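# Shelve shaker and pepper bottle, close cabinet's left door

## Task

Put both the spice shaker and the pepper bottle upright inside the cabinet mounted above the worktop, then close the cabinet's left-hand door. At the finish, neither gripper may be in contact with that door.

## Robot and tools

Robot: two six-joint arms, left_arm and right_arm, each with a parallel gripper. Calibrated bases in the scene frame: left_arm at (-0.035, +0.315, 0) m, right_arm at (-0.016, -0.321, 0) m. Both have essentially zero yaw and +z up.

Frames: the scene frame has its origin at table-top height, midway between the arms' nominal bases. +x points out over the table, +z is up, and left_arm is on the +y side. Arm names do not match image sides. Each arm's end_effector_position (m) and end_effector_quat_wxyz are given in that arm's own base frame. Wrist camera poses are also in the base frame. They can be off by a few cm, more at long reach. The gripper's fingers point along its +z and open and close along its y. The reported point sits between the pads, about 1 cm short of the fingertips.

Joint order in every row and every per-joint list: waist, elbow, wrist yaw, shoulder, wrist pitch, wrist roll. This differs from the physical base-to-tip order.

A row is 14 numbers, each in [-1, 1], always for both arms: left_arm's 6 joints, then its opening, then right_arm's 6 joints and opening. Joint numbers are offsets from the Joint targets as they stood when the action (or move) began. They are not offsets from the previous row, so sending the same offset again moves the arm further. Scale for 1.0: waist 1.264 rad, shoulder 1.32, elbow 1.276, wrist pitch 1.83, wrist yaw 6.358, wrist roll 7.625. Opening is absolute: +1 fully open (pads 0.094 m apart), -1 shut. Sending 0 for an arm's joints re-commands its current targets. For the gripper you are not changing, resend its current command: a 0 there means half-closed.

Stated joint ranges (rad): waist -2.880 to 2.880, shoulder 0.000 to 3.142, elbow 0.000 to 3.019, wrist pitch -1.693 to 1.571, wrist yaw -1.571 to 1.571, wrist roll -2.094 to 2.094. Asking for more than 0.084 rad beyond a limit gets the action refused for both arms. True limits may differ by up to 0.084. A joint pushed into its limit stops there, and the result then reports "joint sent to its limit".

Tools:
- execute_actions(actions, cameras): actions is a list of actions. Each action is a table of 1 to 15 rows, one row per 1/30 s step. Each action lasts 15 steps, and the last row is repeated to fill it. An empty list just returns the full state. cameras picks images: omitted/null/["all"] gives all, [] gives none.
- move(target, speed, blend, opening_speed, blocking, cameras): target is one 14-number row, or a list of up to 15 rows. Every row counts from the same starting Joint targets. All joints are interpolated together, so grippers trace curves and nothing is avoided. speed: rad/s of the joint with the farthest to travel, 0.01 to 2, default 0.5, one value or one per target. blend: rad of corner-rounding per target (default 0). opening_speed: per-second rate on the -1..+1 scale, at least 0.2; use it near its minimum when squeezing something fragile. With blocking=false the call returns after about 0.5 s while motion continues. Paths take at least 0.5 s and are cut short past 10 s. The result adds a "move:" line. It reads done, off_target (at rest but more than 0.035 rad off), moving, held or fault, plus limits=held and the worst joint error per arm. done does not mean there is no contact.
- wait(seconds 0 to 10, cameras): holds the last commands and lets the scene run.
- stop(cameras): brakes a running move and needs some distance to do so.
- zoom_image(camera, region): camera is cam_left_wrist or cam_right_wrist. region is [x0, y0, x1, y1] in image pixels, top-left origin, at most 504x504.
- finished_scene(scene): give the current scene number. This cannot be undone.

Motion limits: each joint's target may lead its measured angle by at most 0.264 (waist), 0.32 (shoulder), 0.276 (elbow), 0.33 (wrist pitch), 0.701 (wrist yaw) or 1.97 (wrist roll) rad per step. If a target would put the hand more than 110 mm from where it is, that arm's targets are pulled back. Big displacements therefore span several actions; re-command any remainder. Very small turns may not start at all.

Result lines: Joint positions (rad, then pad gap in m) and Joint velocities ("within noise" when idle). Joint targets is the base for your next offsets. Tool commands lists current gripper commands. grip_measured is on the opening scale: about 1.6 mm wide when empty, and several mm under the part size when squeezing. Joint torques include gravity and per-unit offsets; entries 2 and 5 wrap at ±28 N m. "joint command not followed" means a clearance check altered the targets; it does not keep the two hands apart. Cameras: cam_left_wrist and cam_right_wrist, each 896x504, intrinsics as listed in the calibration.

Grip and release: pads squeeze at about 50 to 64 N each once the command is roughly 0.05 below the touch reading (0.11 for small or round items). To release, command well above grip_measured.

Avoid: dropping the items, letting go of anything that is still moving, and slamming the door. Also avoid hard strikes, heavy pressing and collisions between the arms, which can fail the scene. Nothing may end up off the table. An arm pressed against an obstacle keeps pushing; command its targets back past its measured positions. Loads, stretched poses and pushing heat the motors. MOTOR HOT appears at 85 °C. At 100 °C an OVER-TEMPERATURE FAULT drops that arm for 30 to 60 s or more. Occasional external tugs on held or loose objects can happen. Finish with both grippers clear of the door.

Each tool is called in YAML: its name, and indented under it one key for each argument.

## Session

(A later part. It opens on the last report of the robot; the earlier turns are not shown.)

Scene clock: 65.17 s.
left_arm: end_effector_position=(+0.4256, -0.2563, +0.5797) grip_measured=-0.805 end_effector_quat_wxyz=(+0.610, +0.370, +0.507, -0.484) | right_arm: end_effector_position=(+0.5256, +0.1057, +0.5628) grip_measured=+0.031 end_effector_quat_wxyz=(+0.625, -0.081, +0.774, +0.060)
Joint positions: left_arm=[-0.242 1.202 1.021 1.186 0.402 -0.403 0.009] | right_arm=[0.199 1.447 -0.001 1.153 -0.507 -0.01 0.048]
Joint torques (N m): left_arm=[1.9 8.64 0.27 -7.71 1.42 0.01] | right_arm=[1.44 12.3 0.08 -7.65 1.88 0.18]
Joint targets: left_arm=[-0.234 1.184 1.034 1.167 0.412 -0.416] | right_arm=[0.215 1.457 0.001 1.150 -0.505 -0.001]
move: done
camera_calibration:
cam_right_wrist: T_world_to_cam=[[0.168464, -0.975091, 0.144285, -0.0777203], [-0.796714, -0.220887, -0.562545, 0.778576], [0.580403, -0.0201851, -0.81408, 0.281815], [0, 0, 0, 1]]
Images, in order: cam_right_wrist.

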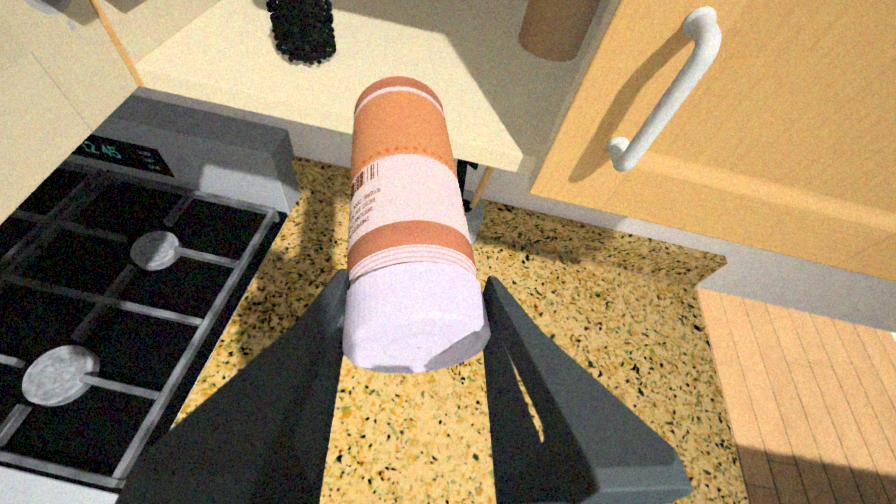

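move:
  target:
    - [0,0,0,0,0,0,-0.95, 0,0.1144,0,0.4508,-0.5984,0,-0.35]
    - [0,0,0,0,0,0,-0.95, 0,0.1144,0,0.5038,-0.5475,0,-0.35]
  speed: [1.0, 0.12]
  blend: [0.02, 0]
  cameras: ["cam_right_wrist"]

Scene clock: 68.43 s.
left_arm: end_effector_position=(+0.4256, -0.2563, +0.5797) grip_measured=-0.805 end_effector_quat_wxyz=(+0.610, +0.370, +0.507, -0.484) | right_arm: end_effector_position=(+0.4878, +0.0981, +0.1483) grip_measured=+0.031 end_effector_quat_wxyz=(-0.096, -0.103, +0.990, -0.009)
Joint positions: left_arm=[-0.242 1.202 1.021 1.186 0.402 -0.403 0.009] | right_arm=[0.199 1.553 -0.001 1.802 -1.515 -0.009 0.048]
Joint torques (N m): left_arm=[1.96 8.57 0.28 -7.71 1.44 0] | right_arm=[1.26 14.3 0.09 -14.97 0.42 0.19]
Joint targets: left_arm=[-0.234 1.184 1.034 1.167 0.412 -0.416] | right_arm=[0.215 1.603 0.001 1.814 -1.507 -0.001]
move: off_target (right_arm); right_arm: the elbow is farthest, 0.050 rad from its target
camera_calibration:
cam_right_wrist: T_world_to_cam=[[0.335828, -0.941424, 0.0306646, -0.0870739], [-0.555451, -0.17164, 0.813642, 0.186977], [-0.760719, -0.290277, -0.580557, 0.612216], [0, 0, 0, 1]]
Images, in order: cam_right_wrist.

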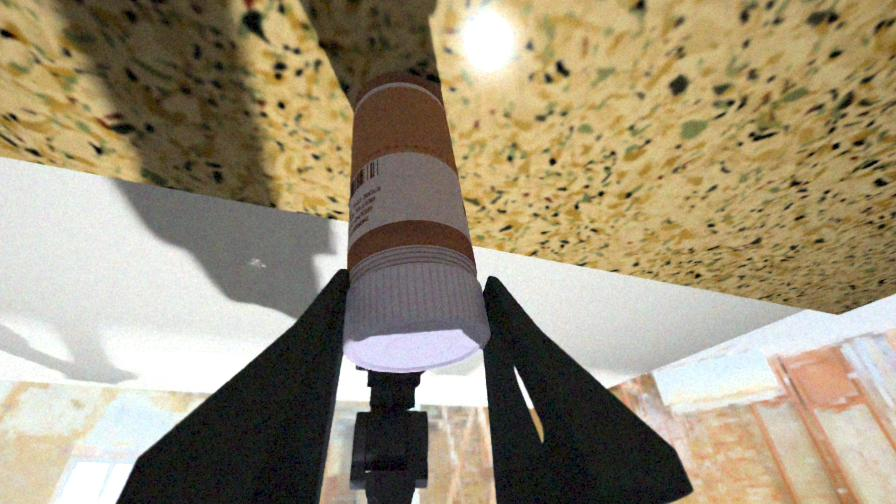

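move:
  target: [0,0,0,0,0,0,-0.95, 0,0,0,0.0182,0.0131,0,-0.35]
  speed: 0.1
  cameras: ["cam_right_wrist"]

Scene clock: 69.43 s.
left_arm: end_effector_position=(+0.4256, -0.2563, +0.5797) grip_measured=-0.805 end_effector_quat_wxyz=(+0.610, +0.370, +0.507, -0.484) | right_arm: end_effector_position=(+0.4917, +0.0989, +0.1477) grip_measured=+0.031 end_effector_quat_wxyz=(-0.091, -0.103, +0.991, -0.008)
Joint positions: left_arm=[-0.242 1.202 1.021 1.186 0.402 -0.403 0.009] | right_arm=[0.199 1.558 -0.001 1.805 -1.506 -0.008 0.048]
Joint torques (N m): left_arm=[1.85 8.57 0.28 -7.88 1.47 0.01] | right_arm=[1.79 13.91 0.06 -13.8 1.22 0.2]
Joint targets: left_arm=[-0.234 1.184 1.034 1.167 0.412 -0.416] | right_arm=[0.215 1.603 0.001 1.839 -1.483 0.000]
move: off_target (right_arm); right_arm: the elbow is farthest, 0.045 rad from its target
camera_calibration:
cam_right_wrist: T_world_to_cam=[[0.334426, -0.941863, 0.0324497, -0.0871564], [-0.564467, -0.172614, 0.807206, 0.195265], [-0.754676, -0.288267, -0.589377, 0.613197], [0, 0, 0, 1]]
Images, in order: cam_right_wrist.

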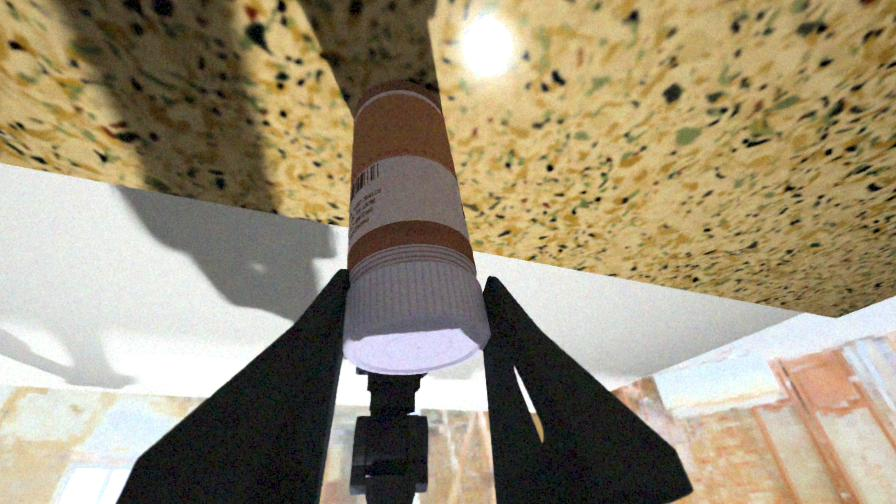

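move:
  target:
    - [0,0,0,0,0,0,-0.95, 0,0,0,0,0,0,0.5]
    - [0,0,0,0,0,0,-0.95, 0,0,0,-0.1924,-0.0421,0,0.5]
    - [0,0,0,0,0,0,-0.95, 0,-0.9898,0,-0.7614,0.9962,0,0.5]
  speed: [0.5,0.5,1.3]
  blend: [0,0.05,0]
  opening_speed: 0.9
  cameras: ["cam_right_wrist"]

Scene clock: 75.40 s.
left_arm: end_effector_position=(+0.4256, -0.2563, +0.5797) grip_measured=-0.805 end_effector_quat_wxyz=(+0.610, +0.370, +0.507, -0.484) | right_arm: end_effector_position=(+0.3899, +0.0785, +0.2290) grip_measured=+0.497 end_effector_quat_wxyz=(+0.636, -0.080, +0.765, +0.061)
Joint positions: left_arm=[-0.242 1.202 1.021 1.186 0.402 -0.403 0.009] | right_arm=[0.199 0.341 -0.001 0.846 0.321 -0.008 0.07]
Joint torques (N m): left_arm=[1.67 8.57 0.26 -7.82 1.44 0.01] | right_arm=[1.49 10.5 0.04 -3.96 2.63 0.17]
Joint targets: left_arm=[-0.234 1.184 1.034 1.167 0.412 -0.416] | right_arm=[0.215 0.340 0.001 0.834 0.340 -0.001]
move: done
camera_calibration:
cam_right_wrist: T_world_to_cam=[[0.164514, -0.976161, 0.141578, -0.0309969], [-0.780819, -0.216585, -0.586014, 0.475499], [0.602707, -0.014139, -0.797837, 0.0753608], [0, 0, 0, 1]]
Images, in order: cam_right_wrist.

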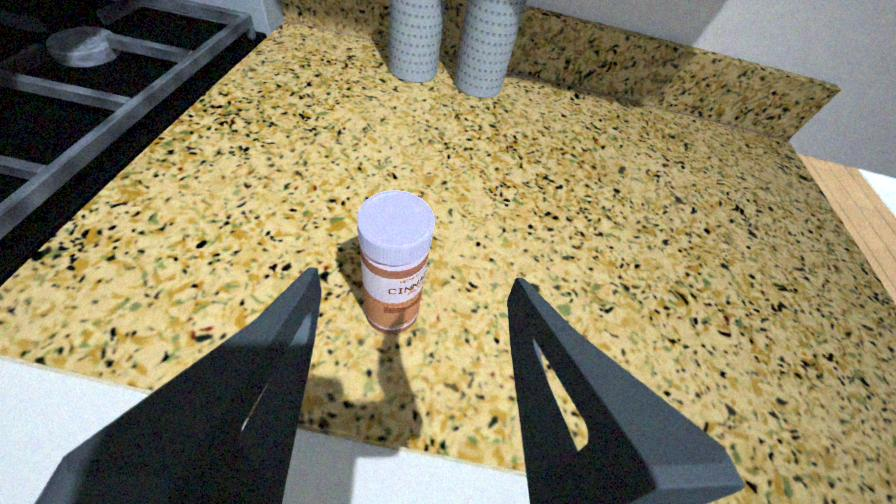

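move:
  target:
    - [0,0,0,0,0,0,-0.95, 0.0198,-0.1332,0,0.6371,0.6011,0,0.6]
    - [0,0,0,0,0,0,-0.95, 0.0198,0.0909,0,0.7015,0.5093,0,0.6]
    - [0,0,0,0,0,0,-0.95, 0.0198,0.0909,0,0.7015,0.5093,0,-0.4]
    - [0,0,0,0,0,0,-0.95, 0.0198,0.0909,0,0.6636,0.5093,0,-0.4]
    - [0,0,0,0,0,0,-0.95, -0.0222,0.2508,0,0.2023,0.0339,0,-0.4]
    - [0,0,0,0,0,0,-0.95, -0.0222,0.9522,0,0.3025,-0.3616,0,-0.4]
  speed: [1.0,0.5,0.5,0.3,0.9,1.0]
  blend: [0.02,0,0,0.02,0.1,0]
  opening_speed: 1.0
  cameras: ["cam_right_wrist"]

Scene clock: 83.23 s.
left_arm: end_effector_position=(+0.4256, -0.2563, +0.5797) grip_measured=-0.805 end_effector_quat_wxyz=(+0.610, +0.370, +0.507, -0.484) | right_arm: end_effector_position=(+0.5601, +0.1148, +0.5999) grip_measured=+0.021 end_effector_quat_wxyz=(+0.686, -0.076, +0.720, +0.067)
Joint positions: left_arm=[-0.242 1.202 1.021 1.186 0.402 -0.403 0.009] | right_arm=[0.203 1.498 0 1.227 -0.321 -0.008 0.048]
Joint torques (N m): left_arm=[1.96 8.58 0.27 -7.88 1.47 0.01] | right_arm=[-1.38 16.88 0.09 -8.94 1.84 0.19]
Joint targets: left_arm=[-0.234 1.184 1.034 1.167 0.412 -0.416] | right_arm=[0.187 1.555 0.001 1.233 -0.322 -0.001]
move: off_target (right_arm); right_arm: the elbow is farthest, 0.057 rad from its target
camera_calibration:
cam_right_wrist: T_world_to_cam=[[0.149202, -0.97946, 0.135635, -0.0635031], [-0.696232, -0.201465, -0.688965, 0.8462], [0.702139, 0.00836156, -0.711991, 0.159436], [0, 0, 0, 1]]
Images, in order: cam_right_wrist.

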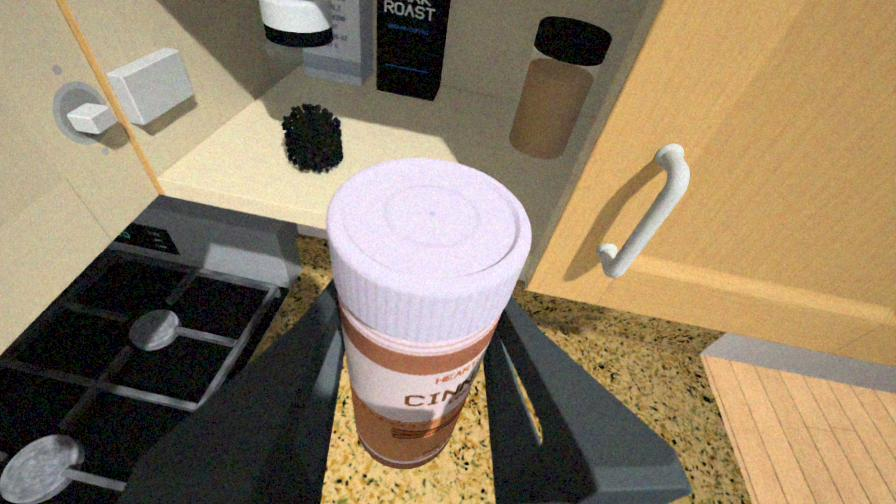

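move:
  target:
    - [0,0,0,0,0,0,-0.95, 0,0.3691,0,0.3311,-0.0126,0,-0.4]
    - [0,0,0,0,0,0,-0.95, 0,0.3691,0,0.3937,0.0372,0,-0.4]
  speed: [0.7, 0.12]
  blend: [0.02, 0]
  cameras: ["cam_right_wrist"]

Scene clock: 85.50 s.
left_arm: end_effector_position=(+0.4256, -0.2563, +0.5797) grip_measured=-0.805 end_effector_quat_wxyz=(+0.610, +0.370, +0.507, -0.484) | right_arm: end_effector_position=(+0.7471, +0.1533, +0.5847) grip_measured=+0.021 end_effector_quat_wxyz=(+0.698, -0.075, +0.709, +0.069)
Joint positions: left_arm=[-0.242 1.202 1.021 1.186 0.402 -0.403 0.009] | right_arm=[0.203 1.974 0 1.724 -0.268 -0.006 0.048]
Joint torques (N m): left_arm=[2.02 8.62 0.27 -7.82 1.47 0] | right_arm=[-1.26 16.35 0.08 -14.33 2.26 0.12]
Joint targets: left_arm=[-0.234 1.184 1.034 1.167 0.412 -0.416] | right_arm=[0.187 2.026 0.001 1.753 -0.254 0.000]
move: off_target (right_arm); right_arm: the elbow is farthest, 0.052 rad from its target
camera_calibration:
cam_right_wrist: T_world_to_cam=[[0.144936, -0.980544, 0.132392, -0.0464142], [-0.674207, -0.195804, -0.712114, 0.969961], [0.724181, 0.0139514, -0.689468, -0.013477], [0, 0, 0, 1]]
Images, in order: cam_right_wrist.

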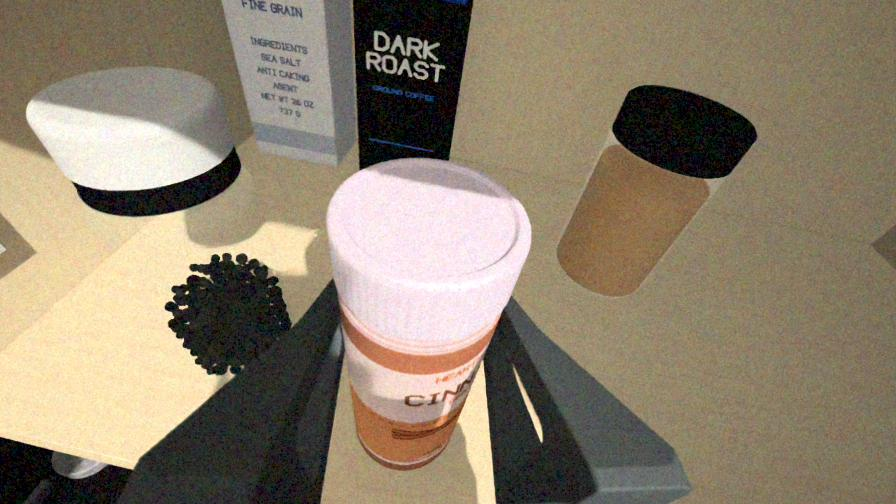

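move:
  target: [0,0,0,0,0,0,-0.95, 0,0,0,0.0235,0,0,-0.4]
  speed: 0.1
  cameras: ["cam_right_wrist"]

Scene clock: 86.57 s.
left_arm: end_effector_position=(+0.4256, -0.2563, +0.5797) grip_measured=-0.805 end_effector_quat_wxyz=(+0.610, +0.370, +0.507, -0.484) | right_arm: end_effector_position=(+0.7532, +0.1545, +0.5837) grip_measured=+0.021 end_effector_quat_wxyz=(+0.700, -0.074, +0.707, +0.069)
Joint positions: left_arm=[-0.242 1.202 1.021 1.186 0.402 -0.403 0.009] | right_arm=[0.203 1.988 0 1.74 -0.258 -0.006 0.048]
Joint torques (N m): left_arm=[1.73 8.54 0.27 -7.77 1.44 0] | right_arm=[-0.91 15.01 0.01 -13.45 1.96 0.13]
Joint targets: left_arm=[-0.234 1.184 1.034 1.167 0.412 -0.416] | right_arm=[0.187 2.026 0.001 1.784 -0.254 0.000]
move: off_target (right_arm); right_arm: the shoulder is farthest, 0.044 rad from its target
camera_calibration:
cam_right_wrist: T_world_to_cam=[[0.143948, -0.980747, 0.131963, -0.0449026], [-0.668865, -0.194705, -0.717432, 0.972448], [0.729313, 0.0150073, -0.684015, -0.025837], [0, 0, 0, 1]]
Images, in order: cam_right_wrist.

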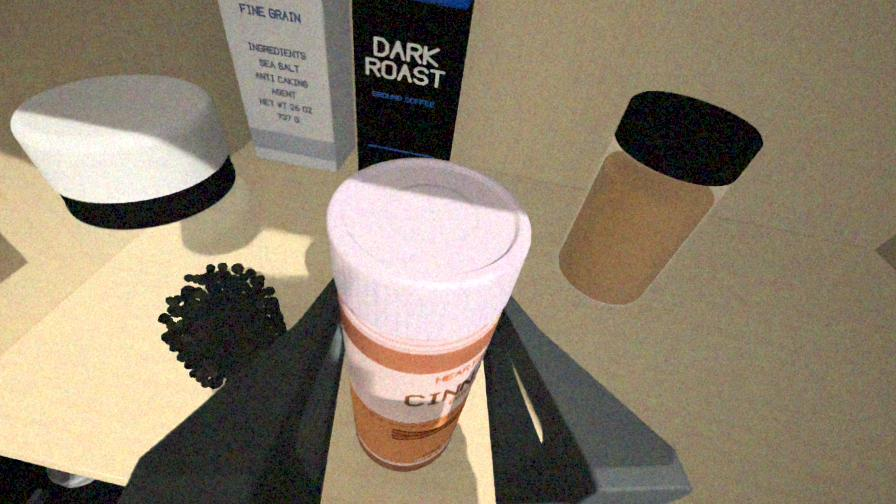

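move:
  target:
    - [0,0,0,0,0,0,-0.95, 0,0,0,-0.0114,-0.0164,0,-0.4]
    - [0,0,0,0,0,0,-0.95, 0,0,0,-0.0114,-0.0164,0,0.4]
    - [0,0,0,0,0,0,-0.95, 0,-0.0517,0,-0.0341,-0.0164,0,0.4]
    - [0,0,0,0,0,0,-0.95, 0,-0.3746,0,-0.3742,-0.0295,0,0.4]
  speed: [0.15,0.3,0.3,0.6]
  blend: [0,0,0.01,0]
  opening_speed: 0.9
  cameras: ["cam_right_wrist"]

Scene clock: 91.90 s.
left_arm: end_effector_position=(+0.4256, -0.2563, +0.5797) grip_measured=-0.805 end_effector_quat_wxyz=(+0.610, +0.370, +0.507, -0.484) | right_arm: end_effector_position=(+0.5832, +0.1196, +0.6004) grip_measured=+0.397 end_effector_quat_wxyz=(+0.689, -0.075, +0.718, +0.068)
Joint positions: left_arm=[-0.242 1.202 1.021 1.186 0.402 -0.403 0.009] | right_arm=[0.203 1.545 0 1.285 -0.302 -0.006 0.066]
Joint torques (N m): left_arm=[1.96 8.59 0.28 -7.65 1.46 -0.01] | right_arm=[-0.73 11.7 0 -9.99 1.54 0.14]
Joint targets: left_arm=[-0.234 1.184 1.034 1.167 0.412 -0.416] | right_arm=[0.187 1.548 0.001 1.290 -0.308 0.000]
move: done; target 2's new numbers were sent with right_arm's elbow 0.036 rad from that target
camera_calibration:
cam_right_wrist: T_world_to_cam=[[0.148218, -0.979868, 0.133751, -0.0606066], [-0.691549, -0.199373, -0.69427, 0.863849], [0.706959, 0.0104078, -0.707178, 0.137547], [0, 0, 0, 1]]
Images, in order: cam_right_wrist.

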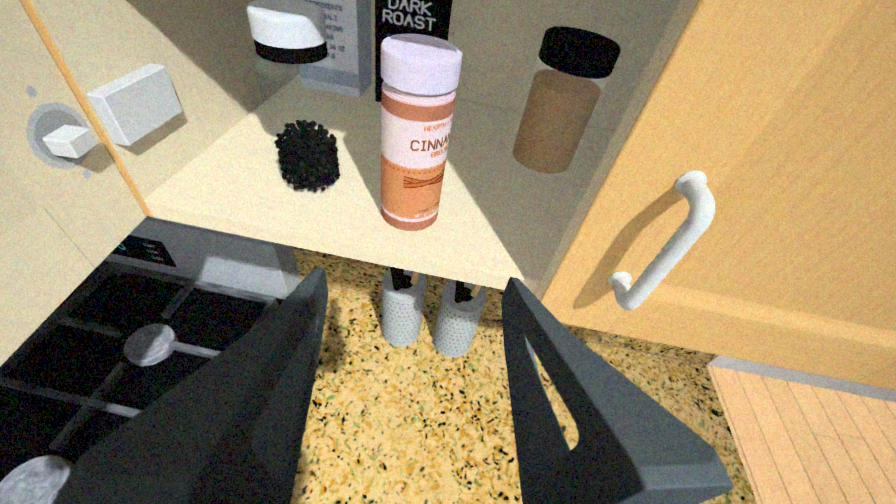

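move:
  target:
    - [-0.1808,0.0705,-0.0631,0.0212,-0.1213,0.0323,-0.95, -0.4644,-0.3824,0,-0.1970,0.2230,0,0.4]
    - [-0.3386,0.1693,-0.1252,0.1258,-0.1448,0.0481,-0.95, -0.4644,-0.3824,0,-0.1970,0.2230,0,0.4]
    - [-0.4280,0.3409,-0.1751,0.2879,-0.1519,0.0584,-0.95, -0.4644,-0.3824,0,-0.1970,0.2230,0,0.4]
    - [-0.4581,0.5917,-0.2139,0.4871,-0.1770,0.0667,-0.95, -0.4644,-0.3824,0,-0.1970,0.2230,0,0.4]
    - [-0.4541,0.8989,-0.2401,0.6886,-0.2350,0.0730,-0.95, -0.4644,-0.3824,0,-0.1970,0.2230,0,0.4]
    - [-0.4506,0.9922,-0.2447,0.7383,-0.2607,0.0717,-0.95, -0.4644,-0.3824,0,-0.1970,0.2230,0,0.4]
  speed: [1.0,0.7,0.7,0.6,0.4,0.15]
  blend: [0.05,0.05,0.05,0.05,0.02,0]

Scene clock: 97.13 s.
left_arm: end_effector_position=(+0.6511, -0.5592, +0.5829) grip_measured=-0.804 end_effector_quat_wxyz=(+0.767, +0.086, +0.628, -0.101) | right_arm: end_effector_position=(+0.4754, -0.1980, +0.5240) grip_measured=+0.397 end_effector_quat_wxyz=(+0.727, +0.129, +0.658, -0.148)
Joint positions: left_arm=[-0.811 2.388 -0.532 2.099 -0.06 0.123 0.009] | right_arm=[-0.393 1.059 0.001 1.039 0.082 -0.006 0.066]
Joint torques (N m): left_arm=[1.79 15.45 0.41 -14.97 1.35 0.22] | right_arm=[-0.15 11.75 -0.06 -7.12 2.4 0.16]
Joint targets: left_arm=[-0.803 2.450 -0.522 2.142 -0.065 0.130] | right_arm=[-0.400 1.060 0.001 1.030 0.100 0.000]
move: off_target (left_arm); left_arm: the elbow is farthest, 0.062 rad from its target
camera_calibration:
cam_left_wrist: T_world_to_cam=[[-0.358452, -0.924996, 0.126075, -0.37231], [-0.517602, 0.0845309, -0.851436, 0.90158], [0.776917, -0.370455, -0.50908, -0.291276], [0, 0, 0, 1]]
cam_right_wrist: T_world_to_cam=[[-0.446241, -0.886187, 0.124666, -0.0396744], [-0.584549, 0.183157, -0.790415, 0.748155], [0.677622, -0.425589, -0.599752, 0.0343894], [0, 0, 0, 1]]

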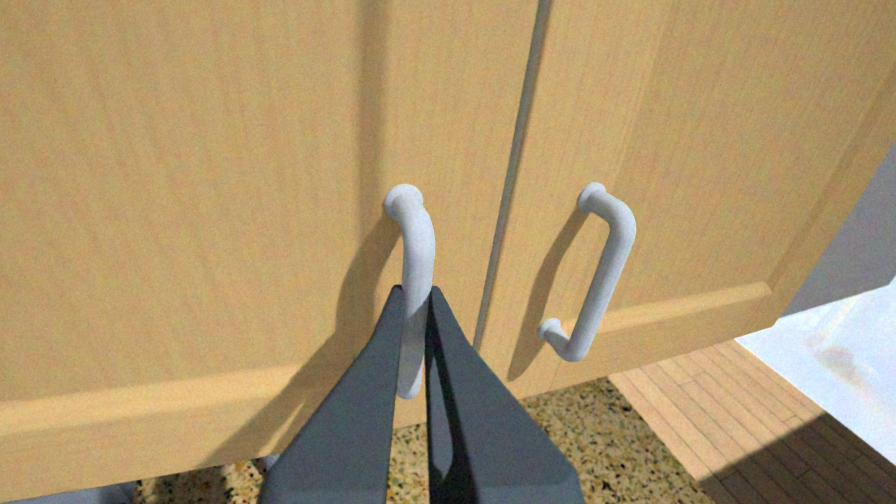

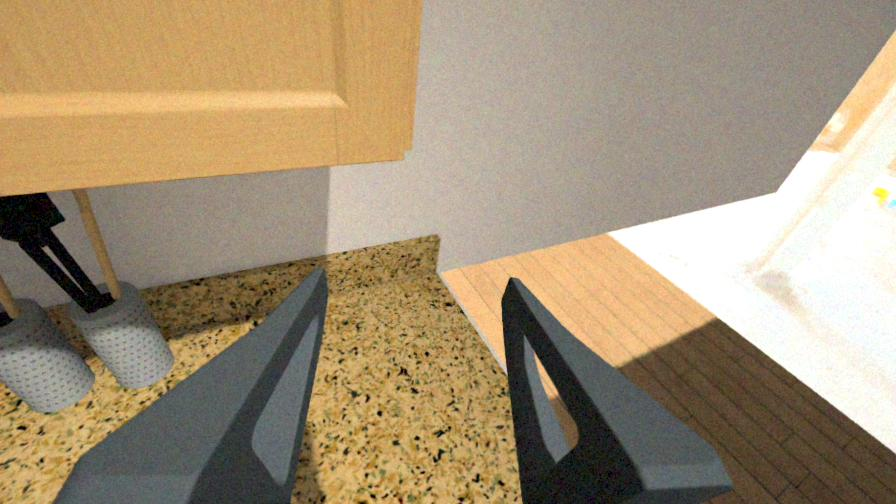

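move:
  target:
    - [0,0,0,0,0,0,-0.277, 0,0,0,0,0,0,0.4]
    - [0,-0.0549,0,0,0,0,-0.277, 0,0,0,0,0,0,0.4]
    - [-0.0483,-0.4796,-0.0085,-0.2686,0.1415,0.0034,-0.277, 0,0,0,0,0,0,0.4]
  speed: [0.3,0.3,0.6]
  blend: [0,0.01,0]
  opening_speed: 0.9

Scene clock: 100.57 s.
left_arm: end_effector_position=(+0.5677, -0.5163, +0.5631) grip_measured=-0.280 end_effector_quat_wxyz=(+0.769, +0.089, +0.625, -0.100) | right_arm: end_effector_position=(+0.4754, -0.1980, +0.5240) grip_measured=+0.397 end_effector_quat_wxyz=(+0.727, +0.129, +0.658, -0.148)
Joint positions: left_arm=[-0.859 1.847 -0.574 1.784 0.181 0.147 0.034] | right_arm=[-0.393 1.059 0.001 1.039 0.082 -0.006 0.066]
Joint torques (N m): left_arm=[0.73 9.69 0.01 -14.68 1.88 0.26] | right_arm=[-0.73 11.9 -0.07 -7.65 2.5 0.13]
Joint targets: left_arm=[-0.864 1.838 -0.576 1.787 0.194 0.156] | right_arm=[-0.400 1.060 0.001 1.030 0.100 0.000]
move: done
camera_calibration:
cam_left_wrist: T_world_to_cam=[[-0.362507, -0.924491, 0.117916, -0.352873], [-0.509841, 0.0908049, -0.855463, 0.839008], [0.780161, -0.37023, -0.504261, -0.225093], [0, 0, 0, 1]]
cam_right_wrist: T_world_to_cam=[[-0.446241, -0.886187, 0.124666, -0.0396744], [-0.584549, 0.183157, -0.790415, 0.748155], [0.677622, -0.425589, -0.599752, 0.0343894], [0, 0, 0, 1]]

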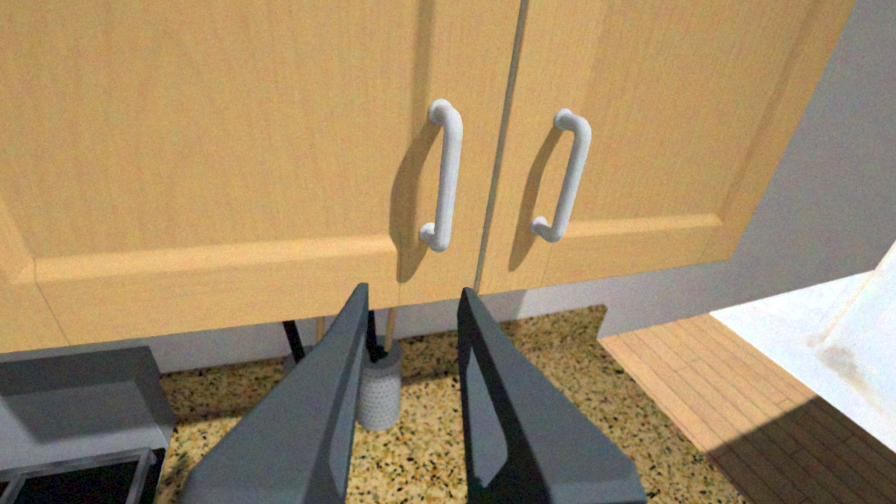

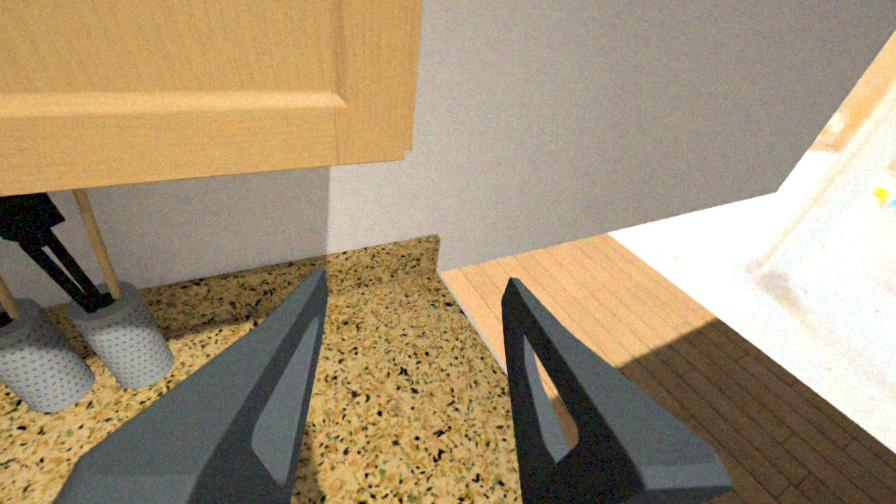

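finished_scene:
  scene: 2

The scene is finished: the task was done.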